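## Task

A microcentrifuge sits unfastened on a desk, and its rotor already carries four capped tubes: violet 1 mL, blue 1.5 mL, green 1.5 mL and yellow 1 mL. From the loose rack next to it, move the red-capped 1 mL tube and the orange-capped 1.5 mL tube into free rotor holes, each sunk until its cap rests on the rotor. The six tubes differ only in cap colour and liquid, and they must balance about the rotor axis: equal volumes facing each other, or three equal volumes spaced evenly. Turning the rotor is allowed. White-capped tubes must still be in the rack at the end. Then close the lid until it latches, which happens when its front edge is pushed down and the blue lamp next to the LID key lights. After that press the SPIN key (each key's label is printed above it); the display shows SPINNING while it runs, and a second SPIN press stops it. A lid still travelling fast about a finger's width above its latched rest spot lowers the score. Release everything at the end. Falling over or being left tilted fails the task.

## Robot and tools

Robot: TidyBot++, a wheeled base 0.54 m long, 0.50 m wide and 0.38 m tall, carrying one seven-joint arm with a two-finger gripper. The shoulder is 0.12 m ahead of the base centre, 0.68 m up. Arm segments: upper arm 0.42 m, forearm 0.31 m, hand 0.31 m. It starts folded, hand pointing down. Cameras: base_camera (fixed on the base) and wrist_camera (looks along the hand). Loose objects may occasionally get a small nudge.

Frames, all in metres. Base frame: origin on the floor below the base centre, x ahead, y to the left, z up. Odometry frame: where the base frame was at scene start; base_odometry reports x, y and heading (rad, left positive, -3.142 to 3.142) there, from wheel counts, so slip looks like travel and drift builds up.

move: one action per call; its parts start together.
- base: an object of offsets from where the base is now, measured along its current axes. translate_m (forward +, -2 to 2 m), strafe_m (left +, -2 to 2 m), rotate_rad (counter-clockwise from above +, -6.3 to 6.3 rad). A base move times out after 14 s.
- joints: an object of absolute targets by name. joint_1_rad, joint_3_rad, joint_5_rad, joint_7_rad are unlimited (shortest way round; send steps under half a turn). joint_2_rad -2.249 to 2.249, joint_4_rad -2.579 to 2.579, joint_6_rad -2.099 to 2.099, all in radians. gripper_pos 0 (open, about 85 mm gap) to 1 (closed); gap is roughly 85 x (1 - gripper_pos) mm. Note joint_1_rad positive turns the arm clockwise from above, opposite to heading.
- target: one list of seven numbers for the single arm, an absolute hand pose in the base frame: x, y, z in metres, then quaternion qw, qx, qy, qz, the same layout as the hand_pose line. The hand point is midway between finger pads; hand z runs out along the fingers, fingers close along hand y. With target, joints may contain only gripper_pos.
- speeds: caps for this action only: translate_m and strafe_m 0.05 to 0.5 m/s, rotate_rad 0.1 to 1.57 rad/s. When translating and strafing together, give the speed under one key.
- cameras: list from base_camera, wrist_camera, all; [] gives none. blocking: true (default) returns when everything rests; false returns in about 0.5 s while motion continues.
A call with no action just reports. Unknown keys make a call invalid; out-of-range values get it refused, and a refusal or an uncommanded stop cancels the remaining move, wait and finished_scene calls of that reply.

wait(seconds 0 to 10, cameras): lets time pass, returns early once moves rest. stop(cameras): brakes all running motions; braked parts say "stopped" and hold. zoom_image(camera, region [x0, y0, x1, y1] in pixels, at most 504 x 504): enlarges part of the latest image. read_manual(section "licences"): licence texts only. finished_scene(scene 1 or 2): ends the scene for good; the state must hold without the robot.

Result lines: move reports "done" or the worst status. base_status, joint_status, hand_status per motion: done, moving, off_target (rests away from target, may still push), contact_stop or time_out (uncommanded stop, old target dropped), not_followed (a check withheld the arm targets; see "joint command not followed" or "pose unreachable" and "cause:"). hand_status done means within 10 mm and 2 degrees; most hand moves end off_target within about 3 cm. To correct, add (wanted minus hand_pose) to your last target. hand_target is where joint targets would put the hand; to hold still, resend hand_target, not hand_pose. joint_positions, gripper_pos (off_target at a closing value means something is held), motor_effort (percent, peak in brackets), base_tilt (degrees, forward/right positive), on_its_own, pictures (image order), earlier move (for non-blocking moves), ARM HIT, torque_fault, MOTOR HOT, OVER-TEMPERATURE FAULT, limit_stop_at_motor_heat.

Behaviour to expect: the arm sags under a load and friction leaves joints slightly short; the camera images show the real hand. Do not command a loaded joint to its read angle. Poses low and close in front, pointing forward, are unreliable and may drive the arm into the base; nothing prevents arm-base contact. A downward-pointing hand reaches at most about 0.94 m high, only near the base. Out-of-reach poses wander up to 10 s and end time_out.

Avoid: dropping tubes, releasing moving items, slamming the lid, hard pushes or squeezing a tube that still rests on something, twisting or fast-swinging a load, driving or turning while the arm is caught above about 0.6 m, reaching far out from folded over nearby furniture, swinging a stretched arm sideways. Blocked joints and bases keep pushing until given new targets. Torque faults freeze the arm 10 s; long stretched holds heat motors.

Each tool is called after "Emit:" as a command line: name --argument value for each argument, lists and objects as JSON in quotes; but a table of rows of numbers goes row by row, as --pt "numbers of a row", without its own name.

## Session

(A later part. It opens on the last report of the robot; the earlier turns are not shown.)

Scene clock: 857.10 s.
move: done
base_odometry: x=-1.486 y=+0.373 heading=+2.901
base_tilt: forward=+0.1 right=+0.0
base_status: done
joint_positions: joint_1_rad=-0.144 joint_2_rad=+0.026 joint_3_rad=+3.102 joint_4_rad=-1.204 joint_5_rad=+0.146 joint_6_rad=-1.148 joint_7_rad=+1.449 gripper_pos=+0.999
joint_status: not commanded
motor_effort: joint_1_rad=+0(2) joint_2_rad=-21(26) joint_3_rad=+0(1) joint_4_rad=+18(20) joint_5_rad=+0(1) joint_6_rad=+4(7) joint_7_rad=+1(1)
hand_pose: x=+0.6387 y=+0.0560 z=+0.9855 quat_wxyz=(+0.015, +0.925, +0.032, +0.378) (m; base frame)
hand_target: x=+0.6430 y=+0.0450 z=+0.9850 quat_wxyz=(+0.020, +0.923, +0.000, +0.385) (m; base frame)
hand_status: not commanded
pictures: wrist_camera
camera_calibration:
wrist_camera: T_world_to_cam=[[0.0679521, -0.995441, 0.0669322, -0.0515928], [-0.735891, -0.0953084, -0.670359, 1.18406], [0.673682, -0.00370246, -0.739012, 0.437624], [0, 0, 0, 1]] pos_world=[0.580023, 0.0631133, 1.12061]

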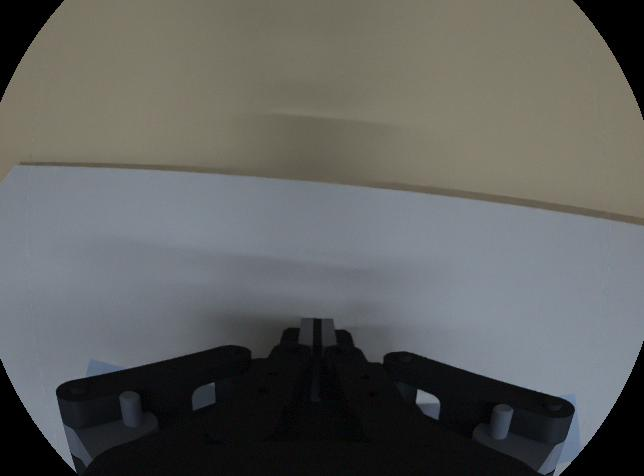

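Emit:
move --base '{"translate_m":-0.03}' --speeds '{"translate_m":0.06}' --cameras '["wrist_camera"]'

Scene clock: 860.10 s.
move: done
base_odometry: x=-1.457 y=+0.365 heading=+2.901
base_tilt: forward=+0.2 right=+0.0
base_status: done
joint_positions: joint_1_rad=-0.144 joint_2_rad=+0.023 joint_3_rad=+3.101 joint_4_rad=-1.204 joint_5_rad=+0.147 joint_6_rad=-1.145 joint_7_rad=+1.449 gripper_pos=+0.999
joint_status: not commanded
motor_effort: joint_1_rad=+0(1) joint_2_rad=-21(24) joint_3_rad=+1(1) joint_4_rad=+17(18) joint_5_rad=+0(1) joint_6_rad=+4(5) joint_7_rad=+1(1)
hand_pose: x=+0.6383 y=+0.0558 z=+0.9878 quat_wxyz=(+0.015, +0.924, +0.032, +0.381) (m; base frame)
hand_target: x=+0.6430 y=+0.0450 z=+0.9850 quat_wxyz=(+0.020, +0.923, +0.000, +0.385) (m; base frame)
hand_status: not commanded
pictures: wrist_camera
camera_calibration:
wrist_camera: T_world_to_cam=[[0.0677296, -0.995424, 0.0674071, -0.0522343], [-0.731801, -0.0954876, -0.674795, 1.18709], [0.678144, -0.00362506, -0.73492, 0.432719], [0, 0, 0, 1]] pos_world=[0.578807, 0.0629259, 1.12258]

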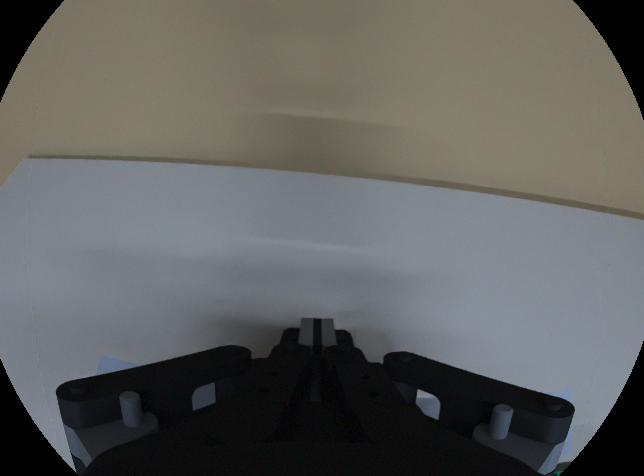

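Emit:
move --target '[0.60, 0.035, 1.06, 0.02, 0.924, 0.0, 0.385]' --cameras '[]'

Emit:
move --target '[0.44, 0.03, 1.06, 0.02, 0.924, 0.0, 0.385]' --cameras '["wrist_camera"]'

Scene clock: 863.63 s.
move: off_target
base_odometry: x=-1.457 y=+0.365 heading=+2.901
base_tilt: forward=+0.1 right=+0.0
base_status: not commanded
joint_positions: joint_1_rad=-0.144 joint_2_rad=+0.010 joint_3_rad=+3.101 joint_4_rad=-0.973 joint_5_rad=+0.147 joint_6_rad=-1.345 joint_7_rad=+1.449 gripper_pos=+0.999
joint_status: not commanded
motor_effort: joint_1_rad=+0(1) joint_2_rad=-19(22) joint_3_rad=+1(2) joint_4_rad=+16(19) joint_5_rad=+0(1) joint_6_rad=+5(7) joint_7_rad=+1(2)
hand_pose: x=+0.6087 y=+0.0474 z=+1.0654 quat_wxyz=(+0.011, +0.916, +0.015, +0.401) (m; base frame)
hand_target: x=+0.6000 y=+0.0350 z=+1.0600 quat_wxyz=(+0.020, +0.923, +0.000, +0.385) (m; base frame)
hand_status: off_target (0.016 m and 2.9 deg from the pose sent, 0.084 m and 3.7 deg at the start)
pictures: none
No camera images: "cameras" was empty.

Scene clock: 865.13 s.
move: off_target
base_odometry: x=-1.457 y=+0.365 heading=+2.901
base_tilt: forward=+0.1 right=+0.0
base_status: not commanded
joint_positions: joint_1_rad=+0.016 joint_2_rad=-0.337 joint_3_rad=+3.004 joint_4_rad=-1.196 joint_5_rad=+0.119 joint_6_rad=-1.437 joint_7_rad=+1.449 gripper_pos=+0.999
joint_status: not commanded
motor_effort: joint_1_rad=+0(1) joint_2_rad=-5(21) joint_3_rad=+2(2) joint_4_rad=+16(18) joint_5_rad=+0(1) joint_6_rad=+6(7) joint_7_rad=+1(1)
hand_pose: x=+0.4489 y=+0.0203 z=+1.0791 quat_wxyz=(+0.029, +0.909, -0.011, +0.415) (m; base frame)
hand_target: x=+0.4400 y=+0.0300 z=+1.0600 quat_wxyz=(+0.020, +0.923, +0.000, +0.385) (m; base frame)
hand_status: off_target (0.023 m and 4.1 deg from the pose sent, 0.170 m and 2.9 deg at the start)
pictures: wrist_camera
camera_calibration:
wrist_camera: T_world_to_cam=[[-0.0254224, -0.997818, 0.060935, -0.0320329], [-0.684355, -0.0270611, -0.728647, 1.14216], [0.728706, -0.0602251, -0.682174, 0.549633], [0, 0, 0, 1]] pos_world=[0.38031, 0.0320469, 1.20913]

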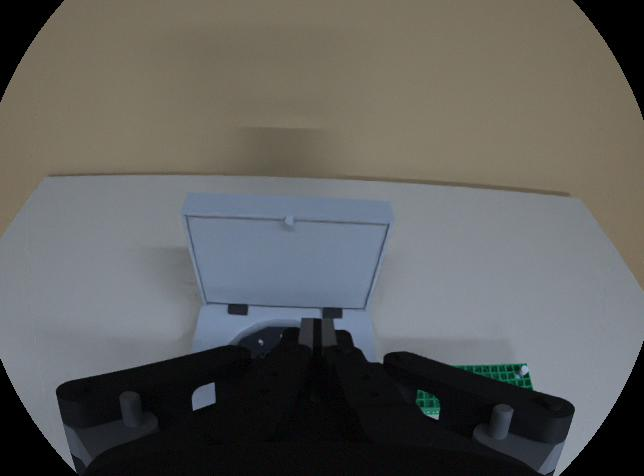

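Emit:
move --base '{"translate_m":0.03}' --speeds '{"translate_m":0.1}' --joints '{"joint_7_rad":3.02, "gripper_pos":0.0}' --cameras '["wrist_camera"]'

Scene clock: 889.87 s.
move: done
base_odometry: x=-1.486 y=+0.373 heading=+2.901
base_tilt: forward=+0.1 right=+0.0
base_status: done
joint_positions: joint_1_rad=+0.017 joint_2_rad=-0.332 joint_3_rad=+3.003 joint_4_rad=-1.199 joint_5_rad=+0.118 joint_6_rad=-1.440 joint_7_rad=+2.949 gripper_pos=+0.000
joint_status: all done
motor_effort: joint_1_rad=+0(1) joint_2_rad=-5(9) joint_3_rad=+1(3) joint_4_rad=+16(17) joint_5_rad=+1(1) joint_6_rad=+6(7) joint_7_rad=+1(2)
hand_pose: x=+0.4503 y=+0.0205 z=+1.0749 quat_wxyz=(+0.300, +0.675, +0.614, +0.279) (m; base frame)
hand_target: x=+0.4400 y=+0.0300 z=+1.0600 quat_wxyz=(+0.283, +0.660, +0.645, +0.261) (m; base frame)
hand_status: not commanded
pictures: wrist_camera
camera_calibration:
wrist_camera: T_world_to_cam=[[0.664432, -0.0411309, 0.746216, -1.09847], [-0.101804, -0.994158, 0.0358493, 0.0757588], [0.740383, -0.0997875, -0.664737, 0.522514], [0, 0, 0, 1]] pos_world=[0.350713, 0.0822754, 1.16432]

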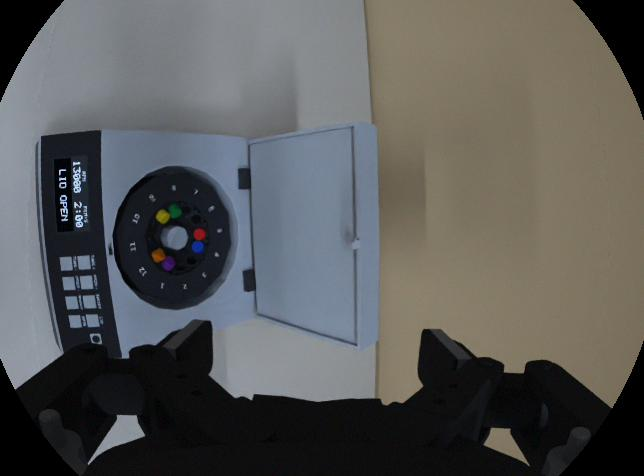

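Emit:
move --target '[0.615, 0.0, 1.075, 0.183, 0.683, 0.683, 0.183]' --cameras '["wrist_camera"]'

Scene clock: 904.00 s.
move: time_out
base_odometry: x=-1.486 y=+0.373 heading=+2.901
base_tilt: forward=+0.1 right=+0.0
base_status: not commanded
joint_positions: joint_1_rad=+0.058 joint_2_rad=+0.472 joint_3_rad=+3.167 joint_4_rad=-0.263 joint_5_rad=-0.037 joint_6_rad=-2.093 joint_7_rad=+3.137 gripper_pos=+0.000
joint_status: not commanded
motor_effort: joint_1_rad=+0(4) joint_2_rad=-30(37) joint_3_rad=+0(2) joint_4_rad=+12(16) joint_5_rad=-1(3) joint_6_rad=+2(7) joint_7_rad=+1(2)
hand_pose: x=+0.6168 y=-0.0254 z=+0.9936 quat_wxyz=(+0.109, +0.719, +0.677, +0.112) (m; base frame)
hand_target: x=+0.6183 y=-0.0247 z=+0.9904 quat_wxyz=(+0.107, +0.719, +0.678, +0.109) (m; base frame)
hand_status: time_out (0.085 m and 12.5 deg from the pose sent, 0.166 m and 19.2 deg at the start; a joint's target at an end of its range on 180 of 300 steps)
pictures: wrist_camera
camera_calibration:
wrist_camera: T_world_to_cam=[[0.95151, -0.0340323, 0.305729, -0.889467], [-0.0450807, -0.998558, 0.0291484, 0.0215808], [0.304296, -0.0415175, -0.951672, 0.896176], [0, 0, 0, 1]] pos_world=[0.574607, 0.0284861, 1.12417]

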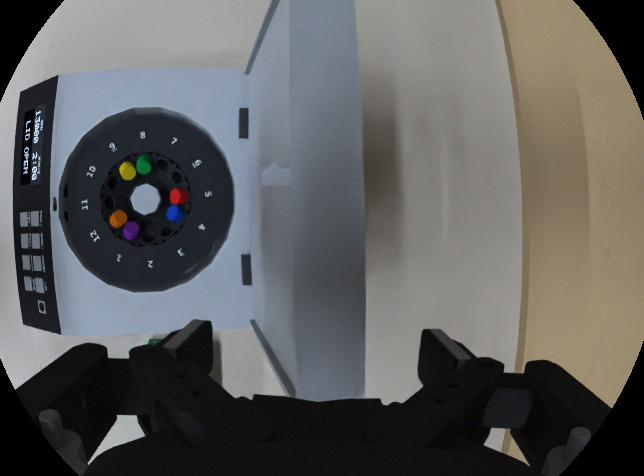

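Emit:
move --target '[0.625, -0.015, 0.968, 0.12, 0.697, 0.697, 0.12]' --cameras '["wrist_camera"]'

Scene clock: 908.17 s.
move: off_target
base_odometry: x=-1.486 y=+0.373 heading=+2.901
base_tilt: forward=+0.2 right=+0.0
base_status: not commanded
joint_positions: joint_1_rad=+0.078 joint_2_rad=+0.372 joint_3_rad=+3.006 joint_4_rad=-0.560 joint_5_rad=+0.019 joint_6_rad=-1.907 joint_7_rad=+3.137 gripper_pos=+0.000
joint_status: not commanded
motor_effort: joint_1_rad=+0(1) joint_2_rad=-29(30) joint_3_rad=+0(1) joint_4_rad=+14(15) joint_5_rad=-1(2) joint_6_rad=+1(3) joint_7_rad=+1(2)
hand_pose: x=+0.6151 y=+0.0059 z=+0.9656 quat_wxyz=(+0.093, +0.689, +0.708, +0.121) (m; base frame)
hand_target: x=+0.6250 y=-0.0150 z=+0.9680 quat_wxyz=(+0.120, +0.697, +0.697, +0.120) (m; base frame)
hand_status: off_target (0.023 m and 3.4 deg from the pose sent, 0.029 m and 3.8 deg at the start)
pictures: wrist_camera
camera_calibration:
wrist_camera: T_world_to_cam=[[0.953511, 0.0461704, 0.2978, -0.872326], [0.0457394, -0.998918, 0.00841975, 0.017717], [0.297866, 0.00559285, -0.954591, 0.87788], [0, 0, 0, 1]] pos_world=[0.569472, 0.0530636, 1.09765]

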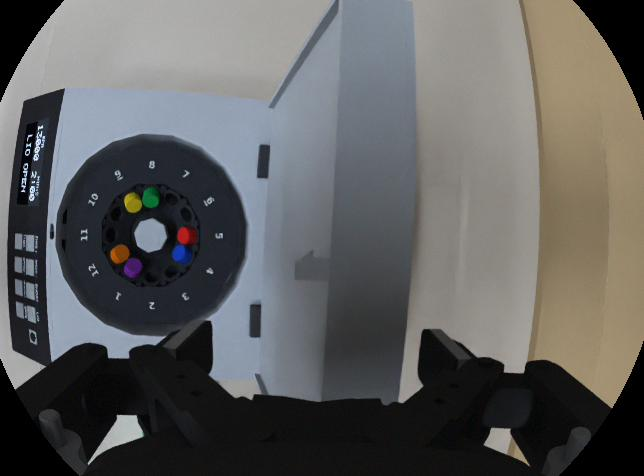

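Emit:
move --base '{"translate_m":-0.03}' --speeds '{"translate_m":0.05}' --cameras '["wrist_camera"]'

Scene clock: 911.57 s.
move: done
base_odometry: x=-1.457 y=+0.365 heading=+2.901
base_tilt: forward=+0.2 right=+0.0
base_status: done
joint_positions: joint_1_rad=+0.080 joint_2_rad=+0.366 joint_3_rad=+3.006 joint_4_rad=-0.561 joint_5_rad=+0.022 joint_6_rad=-1.887 joint_7_rad=+3.137 gripper_pos=+0.000
joint_status: not commanded
motor_effort: joint_1_rad=+0(2) joint_2_rad=-29(33) joint_3_rad=+0(1) joint_4_rad=+14(15) joint_5_rad=-2(2) joint_6_rad=+0(3) joint_7_rad=+1(1)
hand_pose: x=+0.6189 y=+0.0044 z=+0.9705 quat_wxyz=(+0.103, +0.689, +0.706, +0.129) (m; base frame)
hand_target: x=+0.6250 y=-0.0150 z=+0.9680 quat_wxyz=(+0.120, +0.697, +0.697, +0.120) (m; base frame)
hand_status: not commanded
pictures: wrist_camera
camera_calibration:
wrist_camera: T_world_to_cam=[[0.945744, 0.0427826, 0.322083, -0.896141], [0.0412659, -0.999082, 0.0115383, 0.0157108], [0.322281, 0.00237877, -0.946641, 0.858651], [0, 0, 0, 1]] pos_world=[0.570145, 0.051993, 1.10128]

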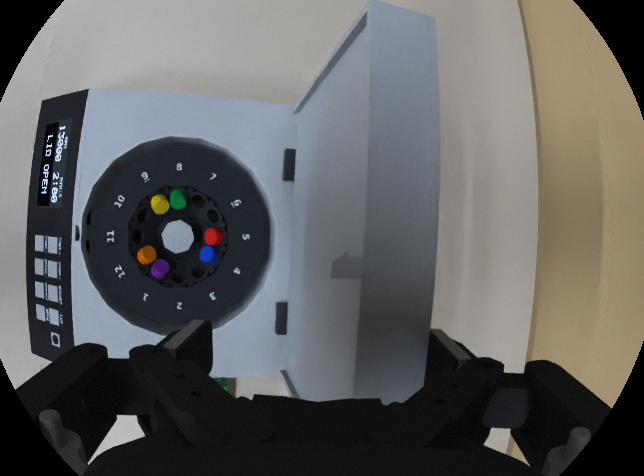

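Emit:
move --base '{"translate_m":-0.03}' --speeds '{"translate_m":0.05}' --joints '{"gripper_pos":0.35}' --cameras '["wrist_camera"]'

Scene clock: 914.37 s.
move: done
base_odometry: x=-1.428 y=+0.359 heading=+2.902
base_tilt: forward=+0.1 right=+0.0
base_status: done
joint_positions: joint_1_rad=+0.081 joint_2_rad=+0.362 joint_3_rad=+3.006 joint_4_rad=-0.563 joint_5_rad=+0.024 joint_6_rad=-1.879 joint_7_rad=+3.137 gripper_pos=+0.350
joint_status: all done
motor_effort: joint_1_rad=+1(1) joint_2_rad=-29(33) joint_3_rad=-1(1) joint_4_rad=+14(15) joint_5_rad=-1(2) joint_6_rad=+1(2) joint_7_rad=+1(1)
hand_pose: x=+0.6201 y=+0.0034 z=+0.9726 quat_wxyz=(+0.108, +0.689, +0.704, +0.132) (m; base frame)
hand_target: x=+0.6250 y=-0.0150 z=+0.9680 quat_wxyz=(+0.120, +0.697, +0.697, +0.120) (m; base frame)
hand_status: not commanded
pictures: wrist_camera
camera_calibration:
wrist_camera: T_world_to_cam=[[0.942475, 0.0410489, 0.331746, -0.90524], [0.0387522, -0.999157, 0.0135385, 0.014276], [0.332023, 0.000096189, -0.943271, 0.850868], [0, 0, 0, 1]] pos_world=[0.570105, 0.0513413, 1.10272]

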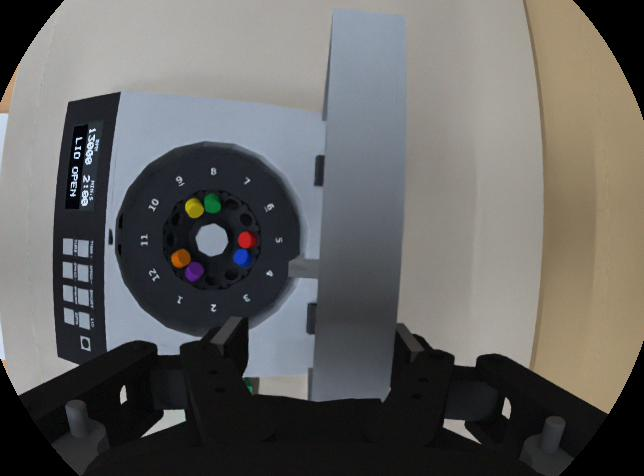

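Emit:
move --base '{"translate_m":-0.03}' --speeds '{"translate_m":0.05}' --target '[0.618, -0.015, 0.945, 0.171, 0.686, 0.686, 0.171]' --cameras '["wrist_camera"]'

Scene clock: 919.60 s.
move: off_target
base_odometry: x=-1.399 y=+0.352 heading=+2.902
base_tilt: forward=+0.1 right=+0.0
base_status: done
joint_positions: joint_1_rad=+0.092 joint_2_rad=+0.155 joint_3_rad=+3.026 joint_4_rad=-0.998 joint_5_rad=+0.024 joint_6_rad=-1.520 joint_7_rad=+3.137 gripper_pos=+0.350
joint_status: not commanded
motor_effort: joint_1_rad=+0(1) joint_2_rad=-23(33) joint_3_rad=+0(2) joint_4_rad=+16(16) joint_5_rad=-1(2) joint_6_rad=+2(3) joint_7_rad=+1(1)
hand_pose: x=+0.6105 y=+0.0001 z=+0.9477 quat_wxyz=(+0.164, +0.685, +0.691, +0.164) (m; base frame)
hand_target: x=+0.6180 y=-0.0150 z=+0.9450 quat_wxyz=(+0.171, +0.686, +0.686, +0.171) (m; base frame)
hand_status: off_target (0.017 m and 1.2 deg from the pose sent, 0.033 m and 8.8 deg at the start)
pictures: wrist_camera
camera_calibration:
wrist_camera: T_world_to_cam=[[0.892886, 0.0338904, 0.449006, -0.968572], [0.0141681, -0.998784, 0.0472125, -0.00526259], [0.45006, -0.0357938, -0.89228, 0.710232], [0, 0, 0, 1]] pos_world=[0.545252, 0.052991, 1.06887]

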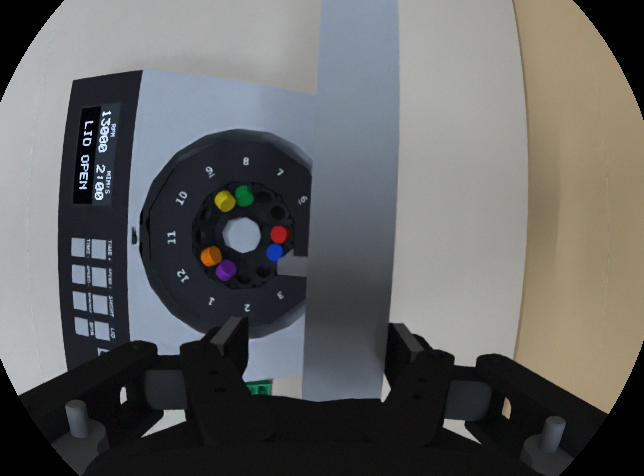

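Emit:
move --base '{"translate_m":-0.03}' --speeds '{"translate_m":0.05}' --target '[0.614, -0.015, 0.912, 0.231, 0.668, 0.668, 0.231]' --cameras '["wrist_camera"]'

Scene clock: 923.90 s.
move: off_target
base_odometry: x=-1.369 y=+0.345 heading=+2.902
base_tilt: forward=+0.1 right=+0.0
base_status: done
joint_positions: joint_1_rad=+0.009 joint_2_rad=-0.013 joint_3_rad=+3.194 joint_4_rad=-1.400 joint_5_rad=+0.011 joint_6_rad=-1.120 joint_7_rad=+3.137 gripper_pos=+0.350
joint_status: not commanded
motor_effort: joint_1_rad=+1(2) joint_2_rad=-20(27) joint_3_rad=+1(2) joint_4_rad=+18(19) joint_5_rad=-1(1) joint_6_rad=+5(5) joint_7_rad=+1(1)
hand_pose: x=+0.6067 y=-0.0318 z=+0.9091 quat_wxyz=(+0.230, +0.693, +0.650, +0.210) (m; base frame)
hand_target: x=+0.6140 y=-0.0150 z=+0.9120 quat_wxyz=(+0.231, +0.668, +0.668, +0.231) (m; base frame)
hand_status: off_target (0.019 m and 4.3 deg from the pose sent, 0.039 m and 11.3 deg at the start)
pictures: wrist_camera
camera_calibration:
wrist_camera: T_world_to_cam=[[0.80751, -0.0244943, 0.589345, -1.02446], [-0.0685005, -0.996271, 0.0524511, 0.0102982], [0.585863, -0.0827252, -0.806177, 0.51414], [0, 0, 0, 1]] pos_world=[0.526749, 0.0276987, 1.01771]

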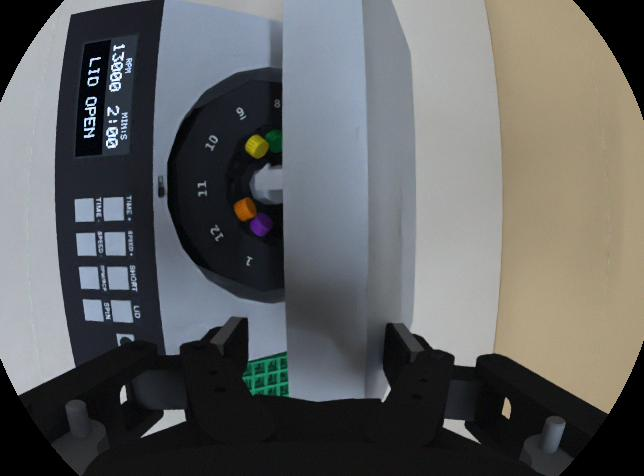

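Emit:
move --base '{"translate_m":-0.02}' --speeds '{"translate_m":0.05}' --target '[0.612, 0.0, 0.873, 0.285, 0.647, 0.647, 0.285]' --cameras '["wrist_camera"]'

Scene clock: 929.37 s.
move: off_target
base_odometry: x=-1.350 y=+0.340 heading=+2.902
base_tilt: forward=+0.1 right=+0.0
base_status: done
joint_positions: joint_1_rad=-0.220 joint_2_rad=-0.121 joint_3_rad=+3.339 joint_4_rad=-1.737 joint_5_rad=+0.027 joint_6_rad=-0.731 joint_7_rad=+3.137 gripper_pos=+0.350
joint_status: not commanded
motor_effort: joint_1_rad=+0(1) joint_2_rad=-17(23) joint_3_rad=+1(1) joint_4_rad=+20(20) joint_5_rad=-1(2) joint_6_rad=+6(6) joint_7_rad=+1(1)
hand_pose: x=+0.6072 y=+0.0037 z=+0.8663 quat_wxyz=(+0.270, +0.645, +0.660, +0.276) (m; base frame)
hand_target: x=+0.6120 y=+0.0000 z=+0.8730 quat_wxyz=(+0.285, +0.647, +0.647, +0.285) (m; base frame)
hand_status: off_target (0.009 m and 2.5 deg from the pose sent, 0.048 m and 11.9 deg at the start)
pictures: wrist_camera
camera_calibration:
wrist_camera: T_world_to_cam=[[0.703547, 0.0416314, 0.709428, -1.03994], [0.0140097, -0.998901, 0.044725, 0.0044883], [0.71051, -0.0215273, -0.703357, 0.317337], [0, 0, 0, 1]] pos_world=[0.506111, 0.0546088, 0.960761]

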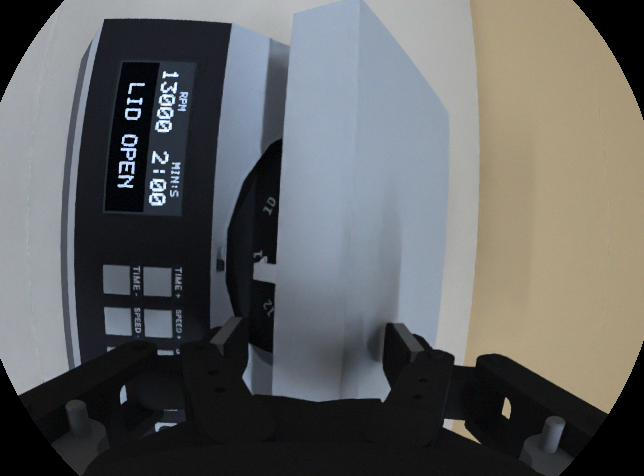

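Emit:
move --joints '{"gripper_pos":0.52}' --cameras '["wrist_camera"]'

Scene clock: 932.00 s.
move: done
base_odometry: x=-1.350 y=+0.340 heading=+2.902
base_tilt: forward=+0.1 right=+0.0
base_status: not commanded
joint_positions: joint_1_rad=-0.221 joint_2_rad=-0.126 joint_3_rad=+3.339 joint_4_rad=-1.737 joint_5_rad=+0.027 joint_6_rad=-0.724 joint_7_rad=+3.137 gripper_pos=+0.520
joint_status: all done
motor_effort: joint_1_rad=+0(1) joint_2_rad=-16(17) joint_3_rad=+0(1) joint_4_rad=+18(20) joint_5_rad=-1(1) joint_6_rad=+5(7) joint_7_rad=+1(1)
hand_pose: x=+0.6077 y=+0.0036 z=+0.8705 quat_wxyz=(+0.273, +0.643, +0.658, +0.280) (m; base frame)
hand_target: x=+0.6120 y=+0.0000 z=+0.8730 quat_wxyz=(+0.285, +0.647, +0.647, +0.285) (m; base frame)
hand_status: not commanded
pictures: wrist_camera
camera_calibration:
wrist_camera: T_world_to_cam=[[0.694602, 0.0408527, 0.718233, -1.04547], [0.0138092, -0.998959, 0.0434654, 0.00548588], [0.719261, -0.0202729, -0.694444, 0.306854], [0, 0, 0, 1]] pos_world=[0.505399, 0.0544111, 0.963742]

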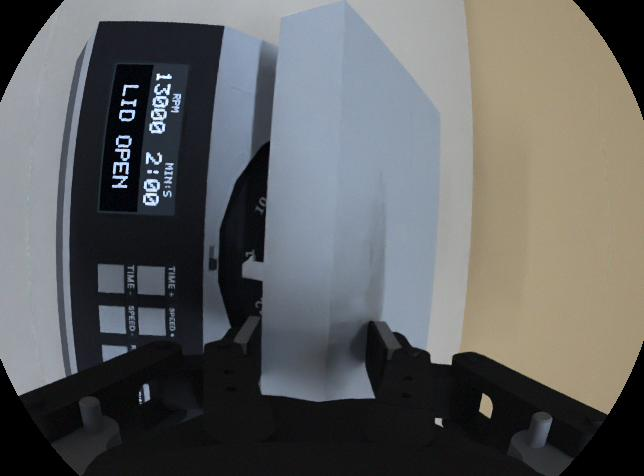

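Emit:
move --base '{"translate_m":-0.008}' --speeds '{"translate_m":0.05}' --target '[0.606, 0.0, 0.849, 0.316, 0.632, 0.632, 0.316]' --cameras '["wrist_camera"]'

Scene clock: 935.83 s.
move: done
base_odometry: x=-1.342 y=+0.338 heading=+2.902
base_tilt: forward=+0.1 right=+0.0
base_status: done
joint_positions: joint_1_rad=-0.390 joint_2_rad=-0.187 joint_3_rad=+3.461 joint_4_rad=-1.921 joint_5_rad=+0.190 joint_6_rad=-0.496 joint_7_rad=+3.000 gripper_pos=+0.520
joint_status: not commanded
motor_effort: joint_1_rad=+0(1) joint_2_rad=-13(19) joint_3_rad=+0(1) joint_4_rad=+19(20) joint_5_rad=+0(1) joint_6_rad=+4(6) joint_7_rad=+1(1)
hand_pose: x=+0.6040 y=+0.0005 z=+0.8506 quat_wxyz=(+0.313, +0.626, +0.645, +0.308) (m; base frame)
hand_target: x=+0.6060 y=+0.0000 z=+0.8490 quat_wxyz=(+0.316, +0.632, +0.632, +0.316) (m; base frame)
hand_status: done (0.003 m and 1.9 deg from the pose sent, 0.022 m and 7.1 deg at the start)
pictures: wrist_camera
camera_calibration:
wrist_camera: T_world_to_cam=[[0.616615, 0.0524789, 0.785514, -1.03864], [0.00697845, -0.998101, 0.0612035, -0.00765756], [0.787234, -0.0322573, -0.61581, 0.187694], [0, 0, 0, 1]] pos_world=[0.492736, 0.0529182, 0.931919]

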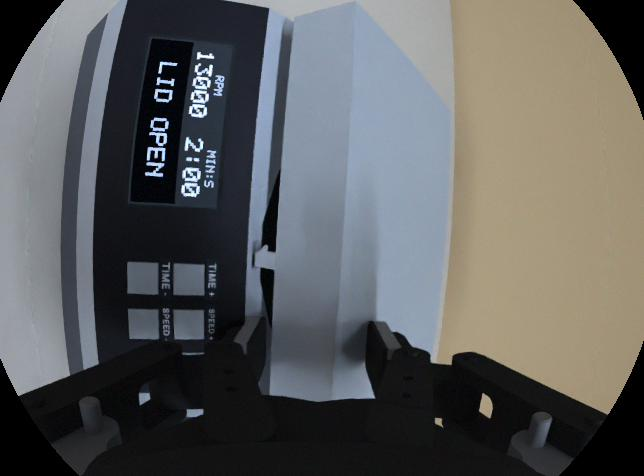

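Emit:
move --joints '{"gripper_pos":0.42}' --cameras '["wrist_camera"]'

Scene clock: 937.97 s.
move: done
base_odometry: x=-1.342 y=+0.338 heading=+2.902
base_tilt: forward=+0.1 right=+0.0
base_status: not commanded
joint_positions: joint_1_rad=-0.390 joint_2_rad=-0.188 joint_3_rad=+3.462 joint_4_rad=-1.922 joint_5_rad=+0.194 joint_6_rad=-0.485 joint_7_rad=+2.998 gripper_pos=+0.420
joint_status: all done
motor_effort: joint_1_rad=+0(1) joint_2_rad=-13(13) joint_3_rad=-1(1) joint_4_rad=+17(18) joint_5_rad=+0(1) joint_6_rad=+5(5) joint_7_rad=+1(1)
hand_pose: x=+0.6056 y=+0.0005 z=+0.8529 quat_wxyz=(+0.316, +0.624, +0.643, +0.311) (m; base frame)
hand_target: x=+0.6060 y=+0.0000 z=+0.8490 quat_wxyz=(+0.316, +0.632, +0.632, +0.316) (m; base frame)
hand_status: not commanded
pictures: wrist_camera
camera_calibration:
wrist_camera: T_world_to_cam=[[0.608438, 0.0532143, 0.791815, -1.04186], [0.00707934, -0.998074, 0.0616362, -0.00827121], [0.79357, -0.0318963, -0.607643, 0.177087], [0, 0, 0, 1]] pos_world=[0.493434, 0.0528349, 0.933075]

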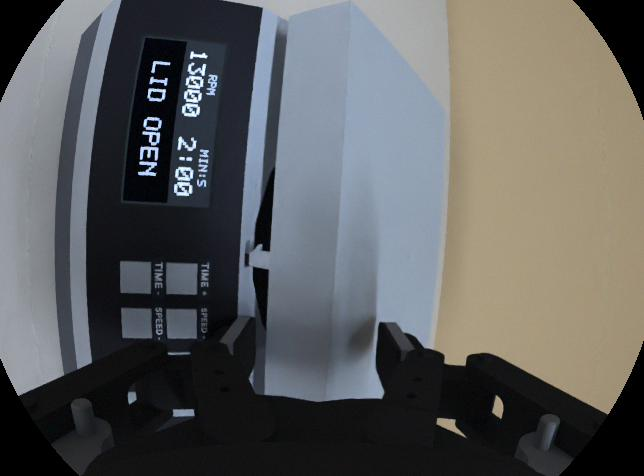

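Emit:
move --base '{"translate_m":-0.05}' --speeds '{"translate_m":0.05}' --cameras '["wrist_camera"]'

Scene clock: 942.73 s.
move: done
base_odometry: x=-1.293 y=+0.327 heading=+2.902
base_tilt: forward=+0.1 right=+0.0
base_status: done
joint_positions: joint_1_rad=-0.391 joint_2_rad=-0.190 joint_3_rad=+3.463 joint_4_rad=-1.935 joint_5_rad=+0.194 joint_6_rad=-0.482 joint_7_rad=+2.998 gripper_pos=+0.420
joint_status: not commanded
motor_effort: joint_1_rad=+0(1) joint_2_rad=-14(15) joint_3_rad=+0(1) joint_4_rad=+20(20) joint_5_rad=+0(1) joint_6_rad=+6(7) joint_7_rad=+1(2)
hand_pose: x=+0.6028 y=+0.0003 z=+0.8473 quat_wxyz=(+0.313, +0.625, +0.645, +0.308) (m; base frame)
hand_target: x=+0.6060 y=+0.0000 z=+0.8490 quat_wxyz=(+0.316, +0.632, +0.632, +0.316) (m; base frame)
hand_status: not commanded
pictures: wrist_camera
camera_calibration:
wrist_camera: T_world_to_cam=[[0.61503, 0.0533124, 0.7867, -1.03525], [0.0079001, -0.998078, 0.0614608, -0.00842554], [0.788464, -0.0315852, -0.614269, 0.184576], [0, 0, 0, 1]] pos_world=[0.491247, 0.0526125, 0.928331]

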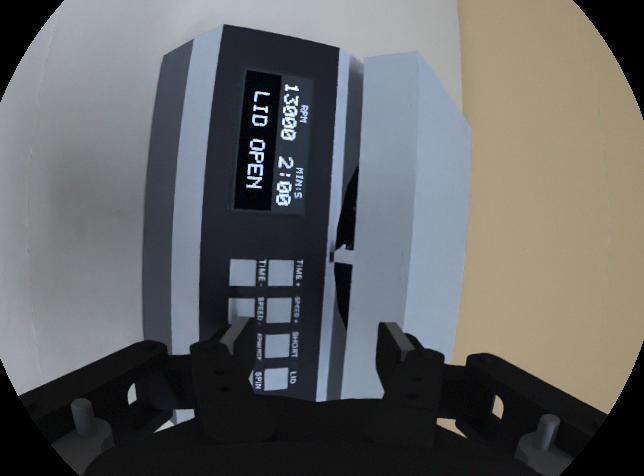

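Emit:
move --target '[0.54, 0.045, 0.945, 0.123, 0.696, 0.696, 0.123]' --joints '{"gripper_pos":1.0}' --cameras '[]'

Emit:
move --base '{"translate_m":0.12}' --speeds '{"translate_m":0.1}' --cameras '["wrist_camera"]'

Scene clock: 949.07 s.
move: off_target
base_odometry: x=-1.293 y=+0.327 heading=+2.902
base_tilt: forward=+0.1 right=+0.0
base_status: not commanded
joint_positions: joint_1_rad=-0.074 joint_2_rad=+0.061 joint_3_rad=+3.052 joint_4_rad=-1.051 joint_5_rad=+0.108 joint_6_rad=-1.627 joint_7_rad=+2.998 gripper_pos=+0.999
joint_status: all done
motor_effort: joint_1_rad=+0(1) joint_2_rad=-20(20) joint_3_rad=+0(1) joint_4_rad=+16(21) joint_5_rad=+0(1) joint_6_rad=+2(8) joint_7_rad=+1(1)
hand_pose: x=+0.5463 y=+0.0364 z=+0.9560 quat_wxyz=(+0.158, +0.695, +0.689, +0.132) (m; base frame)
hand_target: x=+0.5400 y=+0.0450 z=+0.9450 quat_wxyz=(+0.123, +0.696, +0.696, +0.123) (m; base frame)
hand_status: off_target (0.015 m and 4.2 deg from the pose sent, 0.124 m and 32.1 deg at the start)
pictures: none
No camera images: "cameras" was empty.

Scene clock: 950.80 s.
move: done
base_odometry: x=-1.410 y=+0.356 heading=+2.902
base_tilt: forward=+0.1 right=+0.0
base_status: done
joint_positions: joint_1_rad=-0.072 joint_2_rad=+0.075 joint_3_rad=+3.050 joint_4_rad=-1.050 joint_5_rad=+0.106 joint_6_rad=-1.633 joint_7_rad=+2.998 gripper_pos=+0.999
joint_status: not commanded
motor_effort: joint_1_rad=+0(1) joint_2_rad=-21(23) joint_3_rad=+1(1) joint_4_rad=+16(17) joint_5_rad=-1(1) joint_6_rad=+2(4) joint_7_rad=+1(1)
hand_pose: x=+0.5487 y=+0.0368 z=+0.9499 quat_wxyz=(+0.151, +0.697, +0.690, +0.126) (m; base frame)
hand_target: x=+0.5400 y=+0.0450 z=+0.9450 quat_wxyz=(+0.123, +0.696, +0.696, +0.123) (m; base frame)
hand_status: not commanded
pictures: wrist_camera
camera_calibration:
wrist_camera: T_world_to_cam=[[0.924524, 0.0235891, 0.380392, -0.867492], [-0.00690996, -0.996881, 0.0786134, 0.0138248], [0.381061, -0.0753085, -0.921478, 0.808411], [0, 0, 0, 1]] pos_world=[0.494059, 0.0951253, 1.07383]

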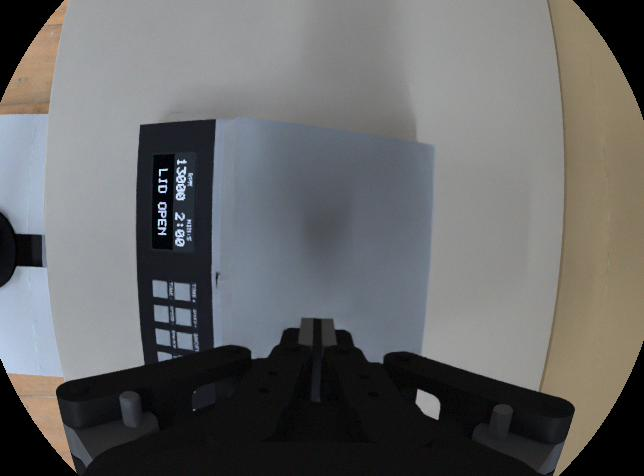

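Emit:
move --target '[0.527, 0.055, 0.885, 0.123, 0.696, 0.696, 0.123]' --cameras '["wrist_camera"]'

Scene clock: 954.57 s.
move: off_target
base_odometry: x=-1.410 y=+0.356 heading=+2.902
base_tilt: forward=+0.2 right=+0.0
base_status: not commanded
joint_positions: joint_1_rad=-0.082 joint_2_rad=+0.014 joint_3_rad=+3.056 joint_4_rad=-1.315 joint_5_rad=+0.106 joint_6_rad=-1.509 joint_7_rad=+2.998 gripper_pos=+0.999
joint_status: not commanded
motor_effort: joint_1_rad=+0(1) joint_2_rad=-19(21) joint_3_rad=+1(1) joint_4_rad=+16(18) joint_5_rad=+0(1) joint_6_rad=+2(4) joint_7_rad=+1(1)
hand_pose: x=+0.5215 y=+0.0359 z=+0.8828 quat_wxyz=(+0.132, +0.693, +0.703, +0.092) (m; base frame)
hand_target: x=+0.5270 y=+0.0550 z=+0.8850 quat_wxyz=(+0.123, +0.696, +0.696, +0.123) (m; base frame)
hand_status: off_target (0.020 m and 3.8 deg from the pose sent, 0.071 m and 3.4 deg at the start)
pictures: wrist_camera
camera_calibration:
wrist_camera: T_world_to_cam=[[0.950585, 0.0480806, 0.30672, -0.766238], [0.0176148, -0.994696, 0.101334, -0.0148404], [0.309966, -0.0909239, -0.94639, 0.816451], [0, 0, 0, 1]] pos_world=[0.475564, 0.0963144, 1.00921]

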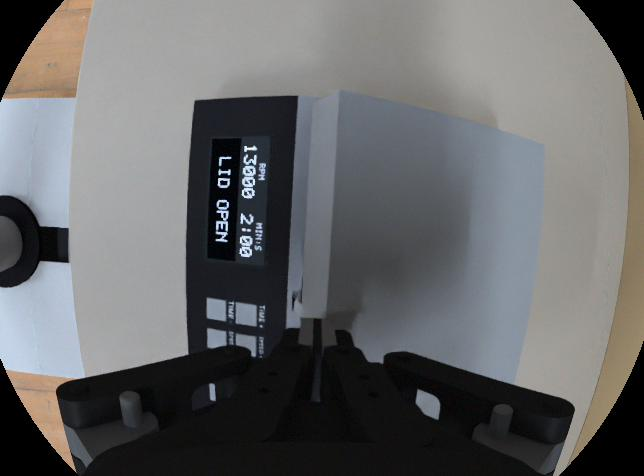

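Emit:
move --base '{"translate_m":0.018, "strafe_m":0.013}' --speeds '{"translate_m":0.1}' --target '[0.529, 0.055, 0.895, 0.123, 0.696, 0.696, 0.123]' --cameras '["wrist_camera"]'

Scene clock: 957.37 s.
move: off_target
base_odometry: x=-1.430 y=+0.348 heading=+2.901
base_tilt: forward=+0.1 right=+0.0
base_status: done
joint_positions: joint_1_rad=-0.083 joint_2_rad=+0.014 joint_3_rad=+3.057 joint_4_rad=-1.285 joint_5_rad=+0.104 joint_6_rad=-1.507 joint_7_rad=+2.998 gripper_pos=+0.999
joint_status: not commanded
motor_effort: joint_1_rad=+0(1) joint_2_rad=-19(21) joint_3_rad=+1(1) joint_4_rad=+17(18) joint_5_rad=+0(1) joint_6_rad=+2(3) joint_7_rad=+1(1)
hand_pose: x=+0.5282 y=+0.0374 z=+0.8944 quat_wxyz=(+0.139, +0.692, +0.700, +0.104) (m; base frame)
hand_target: x=+0.5290 y=+0.0550 z=+0.8950 quat_wxyz=(+0.123, +0.696, +0.696, +0.123) (m; base frame)
hand_status: off_target (0.018 m and 2.9 deg from the pose sent, 0.024 m and 3.8 deg at the start)
pictures: wrist_camera
camera_calibration:
wrist_camera: T_world_to_cam=[[0.941182, 0.0457414, 0.334791, -0.796241], [0.0146136, -0.995378, 0.0949128, -0.00735645], [0.337585, -0.0844377, -0.9375, 0.802721], [0, 0, 0, 1]] pos_world=[0.478528, 0.0968786, 1.01982]

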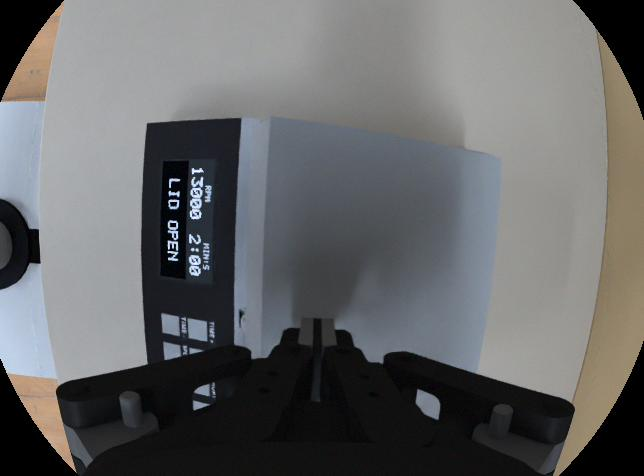

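Emit:
move --target '[0.522,0.055,0.878,0.123,0.696,0.696,0.123]' --cameras '["wrist_camera"]'

Scene clock: 970.67 s.
move: off_target
base_odometry: x=-1.430 y=+0.348 heading=+2.901
base_tilt: forward=+0.2 right=+0.0
base_status: not commanded
joint_positions: joint_1_rad=-0.094 joint_2_rad=-0.009 joint_3_rad=+3.068 joint_4_rad=-1.348 joint_5_rad=+0.104 joint_6_rad=-1.473 joint_7_rad=+2.998 gripper_pos=+0.999
joint_status: not commanded
motor_effort: joint_1_rad=+0(1) joint_2_rad=-18(19) joint_3_rad=+0(1) joint_4_rad=+16(17) joint_5_rad=+0(1) joint_6_rad=+2(3) joint_7_rad=+1(1)
hand_pose: x=+0.5202 y=+0.0365 z=+0.8817 quat_wxyz=(+0.139, +0.691, +0.702, +0.102) (m; base frame)
hand_target: x=+0.5220 y=+0.0550 z=+0.8780 quat_wxyz=(+0.123, +0.696, +0.696, +0.123) (m; base frame)
hand_status: off_target (0.019 m and 3.2 deg from the pose sent, 0.025 m and 2.9 deg at the start)
pictures: wrist_camera
camera_calibration:
wrist_camera: T_world_to_cam=[[0.942728, 0.0503444, 0.329742, -0.78098], [0.0186941, -0.994965, 0.0984631, -0.0121255], [0.333039, -0.0866597, -0.938922, 0.797174], [0, 0, 0, 1]] pos_world=[0.470989, 0.0963364, 1.0072]

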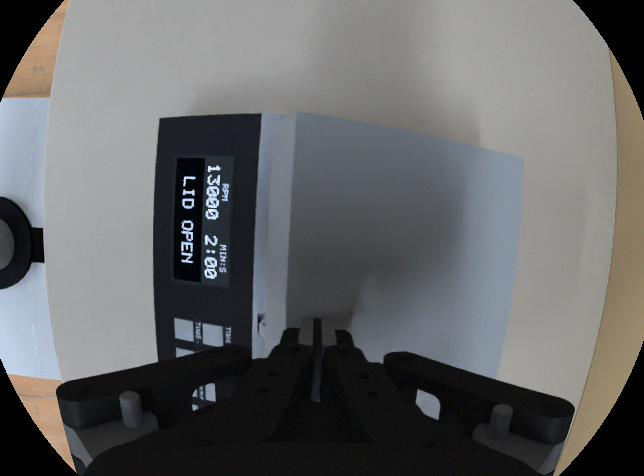

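Emit:
move --target '[0.522,0.055,0.868,0.123,0.696,0.696,0.123]' --cameras '["wrist_camera"]'

Emit:
move --target '[0.522,0.055,0.860,0.123,0.696,0.696,0.123]' --cameras '["wrist_camera"]'

Scene clock: 973.13 s.
move: off_target
base_odometry: x=-1.430 y=+0.348 heading=+2.901
base_tilt: forward=+0.1 right=+0.0
base_status: not commanded
joint_positions: joint_1_rad=-0.096 joint_2_rad=-0.025 joint_3_rad=+3.071 joint_4_rad=-1.377 joint_5_rad=+0.104 joint_6_rad=-1.443 joint_7_rad=+2.998 gripper_pos=+0.999
joint_status: not commanded
motor_effort: joint_1_rad=+0(1) joint_2_rad=-15(17) joint_3_rad=+0(1) joint_4_rad=+15(16) joint_5_rad=-1(1) joint_6_rad=+1(2) joint_7_rad=+1(2)
hand_pose: x=+0.5195 y=+0.0365 z=+0.8794 quat_wxyz=(+0.144, +0.689, +0.702, +0.108) (m; base frame)
hand_target: x=+0.5220 y=+0.0550 z=+0.8680 quat_wxyz=(+0.123, +0.696, +0.696, +0.123) (m; base frame)
hand_status: off_target (0.022 m and 3.2 deg from the pose sent, 0.023 m and 3.2 deg at the start)
pictures: wrist_camera
camera_calibration:
wrist_camera: T_world_to_cam=[[0.937001, 0.0524062, 0.345375, -0.790367], [0.0196106, -0.995015, 0.0977774, -0.0117474], [0.348777, -0.0848444, -0.933357, 0.78212], [0, 0, 0, 1]] pos_world=[0.46802, 0.0960899, 1.00412]

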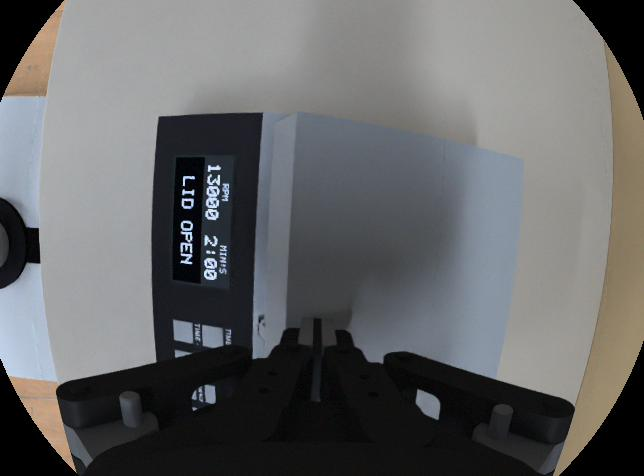

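Scene clock: 973.77 s.
move: off_target
base_odometry: x=-1.430 y=+0.348 heading=+2.901
base_tilt: forward=+0.1 right=+0.0
base_status: not commanded
joint_positions: joint_1_rad=-0.099 joint_2_rad=-0.037 joint_3_rad=+3.074 joint_4_rad=-1.400 joint_5_rad=+0.104 joint_6_rad=-1.419 joint_7_rad=+2.998 gripper_pos=+0.999
joint_status: not commanded
motor_effort: joint_1_rad=+0(0) joint_2_rad=-13(15) joint_3_rad=+1(1) joint_4_rad=+13(14) joint_5_rad=-1(1) joint_6_rad=+1(2) joint_7_rad=+1(1)
hand_pose: x=+0.5189 y=+0.0365 z=+0.8774 quat_wxyz=(+0.148, +0.688, +0.702, +0.113) (m; base frame)
hand_target: x=+0.5220 y=+0.0550 z=+0.8600 quat_wxyz=(+0.123, +0.696, +0.696, +0.123) (m; base frame)
hand_status: off_target (0.026 m and 3.3 deg from the pose sent, 0.027 m and 3.2 deg at the start)
pictures: wrist_camera
camera_calibration:
wrist_camera: T_world_to_cam=[[0.932265, 0.053999, 0.357723, -0.797602], [0.0203664, -0.995063, 0.0971298, -0.0113713], [0.361202, -0.0832652, -0.928763, 0.76993], [0, 0, 0, 1]] pos_world=[0.465708, 0.0958629, 1.00151]

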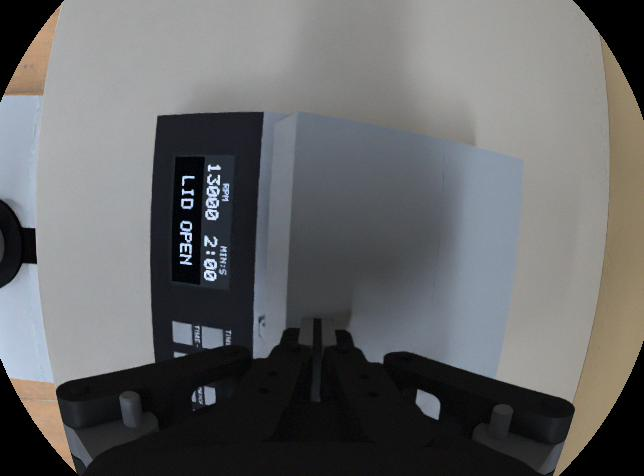

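Emit:
move --target '[0.520,0.055,0.850,0.123,0.696,0.696,0.123]' --cameras '[]'

Emit:
move --target '[0.518,0.055,0.840,0.123,0.696,0.696,0.123]' --cameras '["wrist_camera"]'

Scene clock: 976.67 s.
move: off_target
base_odometry: x=-1.430 y=+0.348 heading=+2.901
base_tilt: forward=+0.1 right=+0.0
base_status: not commanded
joint_positions: joint_1_rad=-0.106 joint_2_rad=-0.055 joint_3_rad=+3.082 joint_4_rad=-1.431 joint_5_rad=+0.104 joint_6_rad=-1.386 joint_7_rad=+2.998 gripper_pos=+0.999
joint_status: not commanded
motor_effort: joint_1_rad=+0(0) joint_2_rad=-11(13) joint_3_rad=+1(1) joint_4_rad=+12(13) joint_5_rad=-1(2) joint_6_rad=+1(2) joint_7_rad=+0(2)
hand_pose: x=+0.5182 y=+0.0365 z=+0.8753 quat_wxyz=(+0.155, +0.686, +0.701, +0.121) (m; base frame)
hand_target: x=+0.5200 y=+0.0550 z=+0.8500 quat_wxyz=(+0.123, +0.696, +0.696, +0.123) (m; base frame)
hand_status: off_target (0.031 m and 3.9 deg from the pose sent, 0.033 m and 3.3 deg at the start)
pictures: none
No camera images: "cameras" was empty.

Scene clock: 977.33 s.
move: off_target
base_odometry: x=-1.430 y=+0.348 heading=+2.901
base_tilt: forward=+0.2 right=+0.0
base_status: not commanded
joint_positions: joint_1_rad=-0.113 joint_2_rad=-0.072 joint_3_rad=+3.090 joint_4_rad=-1.462 joint_5_rad=+0.104 joint_6_rad=-1.353 joint_7_rad=+2.998 gripper_pos=+0.999
joint_status: not commanded
motor_effort: joint_1_rad=+0(0) joint_2_rad=-8(11) joint_3_rad=+0(1) joint_4_rad=+11(12) joint_5_rad=-1(1) joint_6_rad=+1(3) joint_7_rad=+1(1)
hand_pose: x=+0.5175 y=+0.0365 z=+0.8730 quat_wxyz=(+0.160, +0.684, +0.700, +0.128) (m; base frame)
hand_target: x=+0.5180 y=+0.0550 z=+0.8400 quat_wxyz=(+0.123, +0.696, +0.696, +0.123) (m; base frame)
hand_status: off_target (0.038 m and 4.6 deg from the pose sent, 0.040 m and 3.9 deg at the start)
pictures: wrist_camera
camera_calibration:
wrist_camera: T_world_to_cam=[[0.917042, 0.0579624, 0.394557, -0.819147], [0.0224845, -0.995322, 0.0939588, -0.00923586], [0.398157, -0.0772927, -0.914055, 0.734135], [0, 0, 0, 1]] pos_world=[0.459099, 0.0950303, 0.995108]

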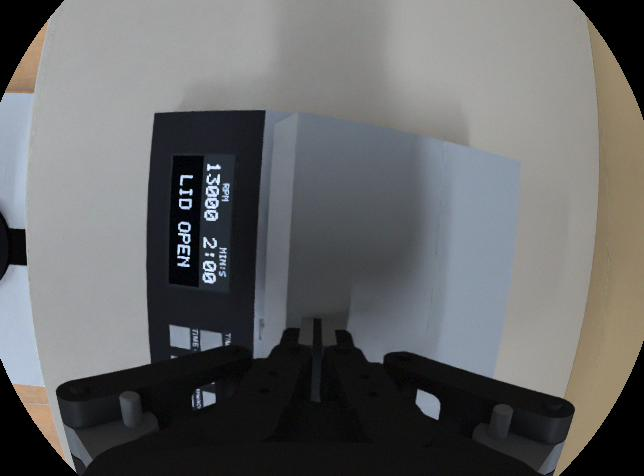

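Emit:
move --target '[0.516,0.055,0.828,0.123,0.696,0.696,0.123]' --cameras '[]'

Emit:
move --target '[0.514,0.055,0.816,0.123,0.696,0.696,0.123]' --cameras '["wrist_camera"]'

Emit:
zoom_image --camera "wrist_camera" --region '[140, 230, 360, 400]'

Scene clock: 981.23 s.
move: off_target
base_odometry: x=-1.430 y=+0.348 heading=+2.901
base_tilt: forward=+0.1 right=+0.0
base_status: not commanded
joint_positions: joint_1_rad=-0.121 joint_2_rad=-0.093 joint_3_rad=+3.098 joint_4_rad=-1.496 joint_5_rad=+0.104 joint_6_rad=-1.314 joint_7_rad=+2.998 gripper_pos=+0.999
joint_status: not commanded
motor_effort: joint_1_rad=-1(1) joint_2_rad=-5(9) joint_3_rad=+0(1) joint_4_rad=+9(11) joint_5_rad=-1(2) joint_6_rad=+2(2) joint_7_rad=+1(1)
hand_pose: x=+0.5170 y=+0.0365 z=+0.8713 quat_wxyz=(+0.168, +0.681, +0.699, +0.138) (m; base frame)
hand_target: x=+0.5160 y=+0.0550 z=+0.8280 quat_wxyz=(+0.123, +0.696, +0.696, +0.123) (m; base frame)
hand_status: off_target (0.047 m and 5.7 deg from the pose sent, 0.049 m and 4.6 deg at the start)
pictures: none
No camera images: "cameras" was empty.

Scene clock: 981.93 s.
move: off_target
base_odometry: x=-1.430 y=+0.348 heading=+2.901
base_tilt: forward=+0.1 right=+0.0
base_status: not commanded
joint_positions: joint_1_rad=-0.121 joint_2_rad=-0.112 joint_3_rad=+3.098 joint_4_rad=-1.529 joint_5_rad=+0.104 joint_6_rad=-1.275 joint_7_rad=+2.998 gripper_pos=+0.999
joint_status: not commanded
motor_effort: joint_1_rad=-1(1) joint_2_rad=-2(5) joint_3_rad=+0(1) joint_4_rad=+7(9) joint_5_rad=-2(3) joint_6_rad=+1(3) joint_7_rad=+1(1)
hand_pose: x=+0.5165 y=+0.0365 z=+0.8693 quat_wxyz=(+0.175, +0.678, +0.698, +0.147) (m; base frame)
hand_target: x=+0.5140 y=+0.0550 z=+0.8160 quat_wxyz=(+0.123, +0.696, +0.696, +0.123) (m; base frame)
hand_status: off_target (0.056 m and 6.9 deg from the pose sent, 0.058 m and 5.7 deg at the start)
pictures: wrist_camera
camera_calibration:
wrist_camera: T_world_to_cam=[[0.896259, 0.0615128, 0.439246, -0.844964], [0.0244928, -0.995689, 0.0894617, -0.00596926], [0.442855, -0.0694225, -0.893901, 0.690247], [0, 0, 0, 1]] pos_world=[0.451773, 0.0939512, 0.988694]

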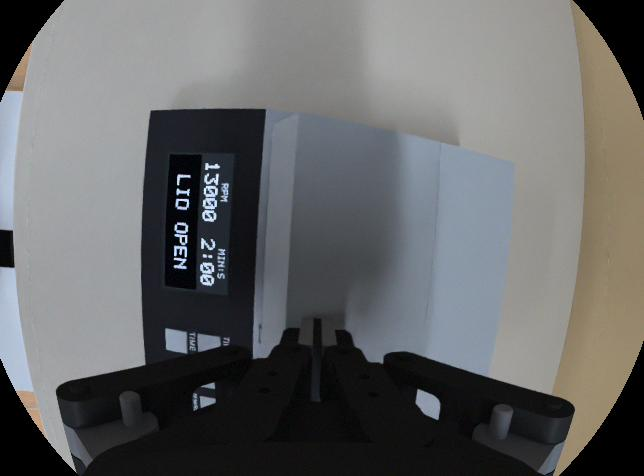

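Scaled by 2.291.

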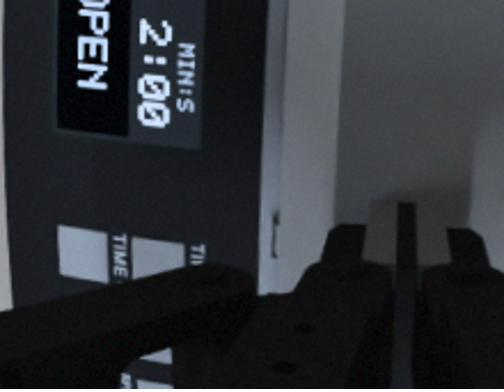

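Emit:
move --target '[0.512,0.055,0.804,0.123,0.696,0.696,0.123]' --cameras '[]'

Emit:
move --target '[0.510,0.055,0.792,0.123,0.696,0.696,0.123]' --cameras '["wrist_camera"]'

Scene clock: 985.40 s.
move: off_target
base_odometry: x=-1.430 y=+0.348 heading=+2.901
base_tilt: forward=+0.1 right=+0.0
base_status: not commanded
joint_positions: joint_1_rad=-0.124 joint_2_rad=-0.127 joint_3_rad=+3.102 joint_4_rad=-1.560 joint_5_rad=+0.104 joint_6_rad=-1.229 joint_7_rad=+2.998 gripper_pos=+0.999
joint_status: not commanded
motor_effort: joint_1_rad=+0(1) joint_2_rad=-1(2) joint_3_rad=+0(1) joint_4_rad=+7(7) joint_5_rad=-2(3) joint_6_rad=+1(2) joint_7_rad=+1(1)
hand_pose: x=+0.5192 y=+0.0373 z=+0.8677 quat_wxyz=(+0.184, +0.675, +0.697, +0.159) (m; base frame)
hand_target: x=+0.5120 y=+0.0550 z=+0.8040 quat_wxyz=(+0.123, +0.696, +0.696, +0.123) (m; base frame)
hand_status: off_target (0.067 m and 8.5 deg from the pose sent, 0.068 m and 6.9 deg at the start)
pictures: none
No camera images: "cameras" was empty.

Scene clock: 986.10 s.
move: off_target
base_odometry: x=-1.430 y=+0.348 heading=+2.901
base_tilt: forward=+0.1 right=+0.0
base_status: not commanded
joint_positions: joint_1_rad=-0.127 joint_2_rad=-0.147 joint_3_rad=+3.106 joint_4_rad=-1.591 joint_5_rad=+0.104 joint_6_rad=-1.191 joint_7_rad=+2.998 gripper_pos=+0.999
joint_status: not commanded
motor_effort: joint_1_rad=+0(1) joint_2_rad=+3(4) joint_3_rad=+0(1) joint_4_rad=+3(6) joint_5_rad=-2(3) joint_6_rad=+0(2) joint_7_rad=+1(2)
hand_pose: x=+0.5189 y=+0.0373 z=+0.8672 quat_wxyz=(+0.192, +0.672, +0.695, +0.170) (m; base frame)
hand_target: x=+0.5100 y=+0.0550 z=+0.7920 quat_wxyz=(+0.123, +0.696, +0.696, +0.123) (m; base frame)
hand_status: off_target (0.078 m and 9.9 deg from the pose sent, 0.078 m and 8.5 deg at the start)
pictures: wrist_camera
camera_calibration:
wrist_camera: T_world_to_cam=[[0.869666, 0.0645685, 0.489399, -0.876067], [0.0270986, -0.996158, 0.083273, -0.0010368], [0.492895, -0.0591577, -0.868075, 0.638564], [0, 0, 0, 1]] pos_world=[0.447169, 0.0933095, 0.983154]

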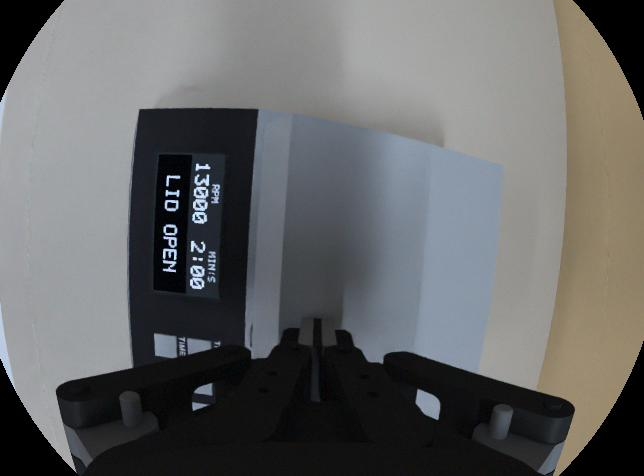

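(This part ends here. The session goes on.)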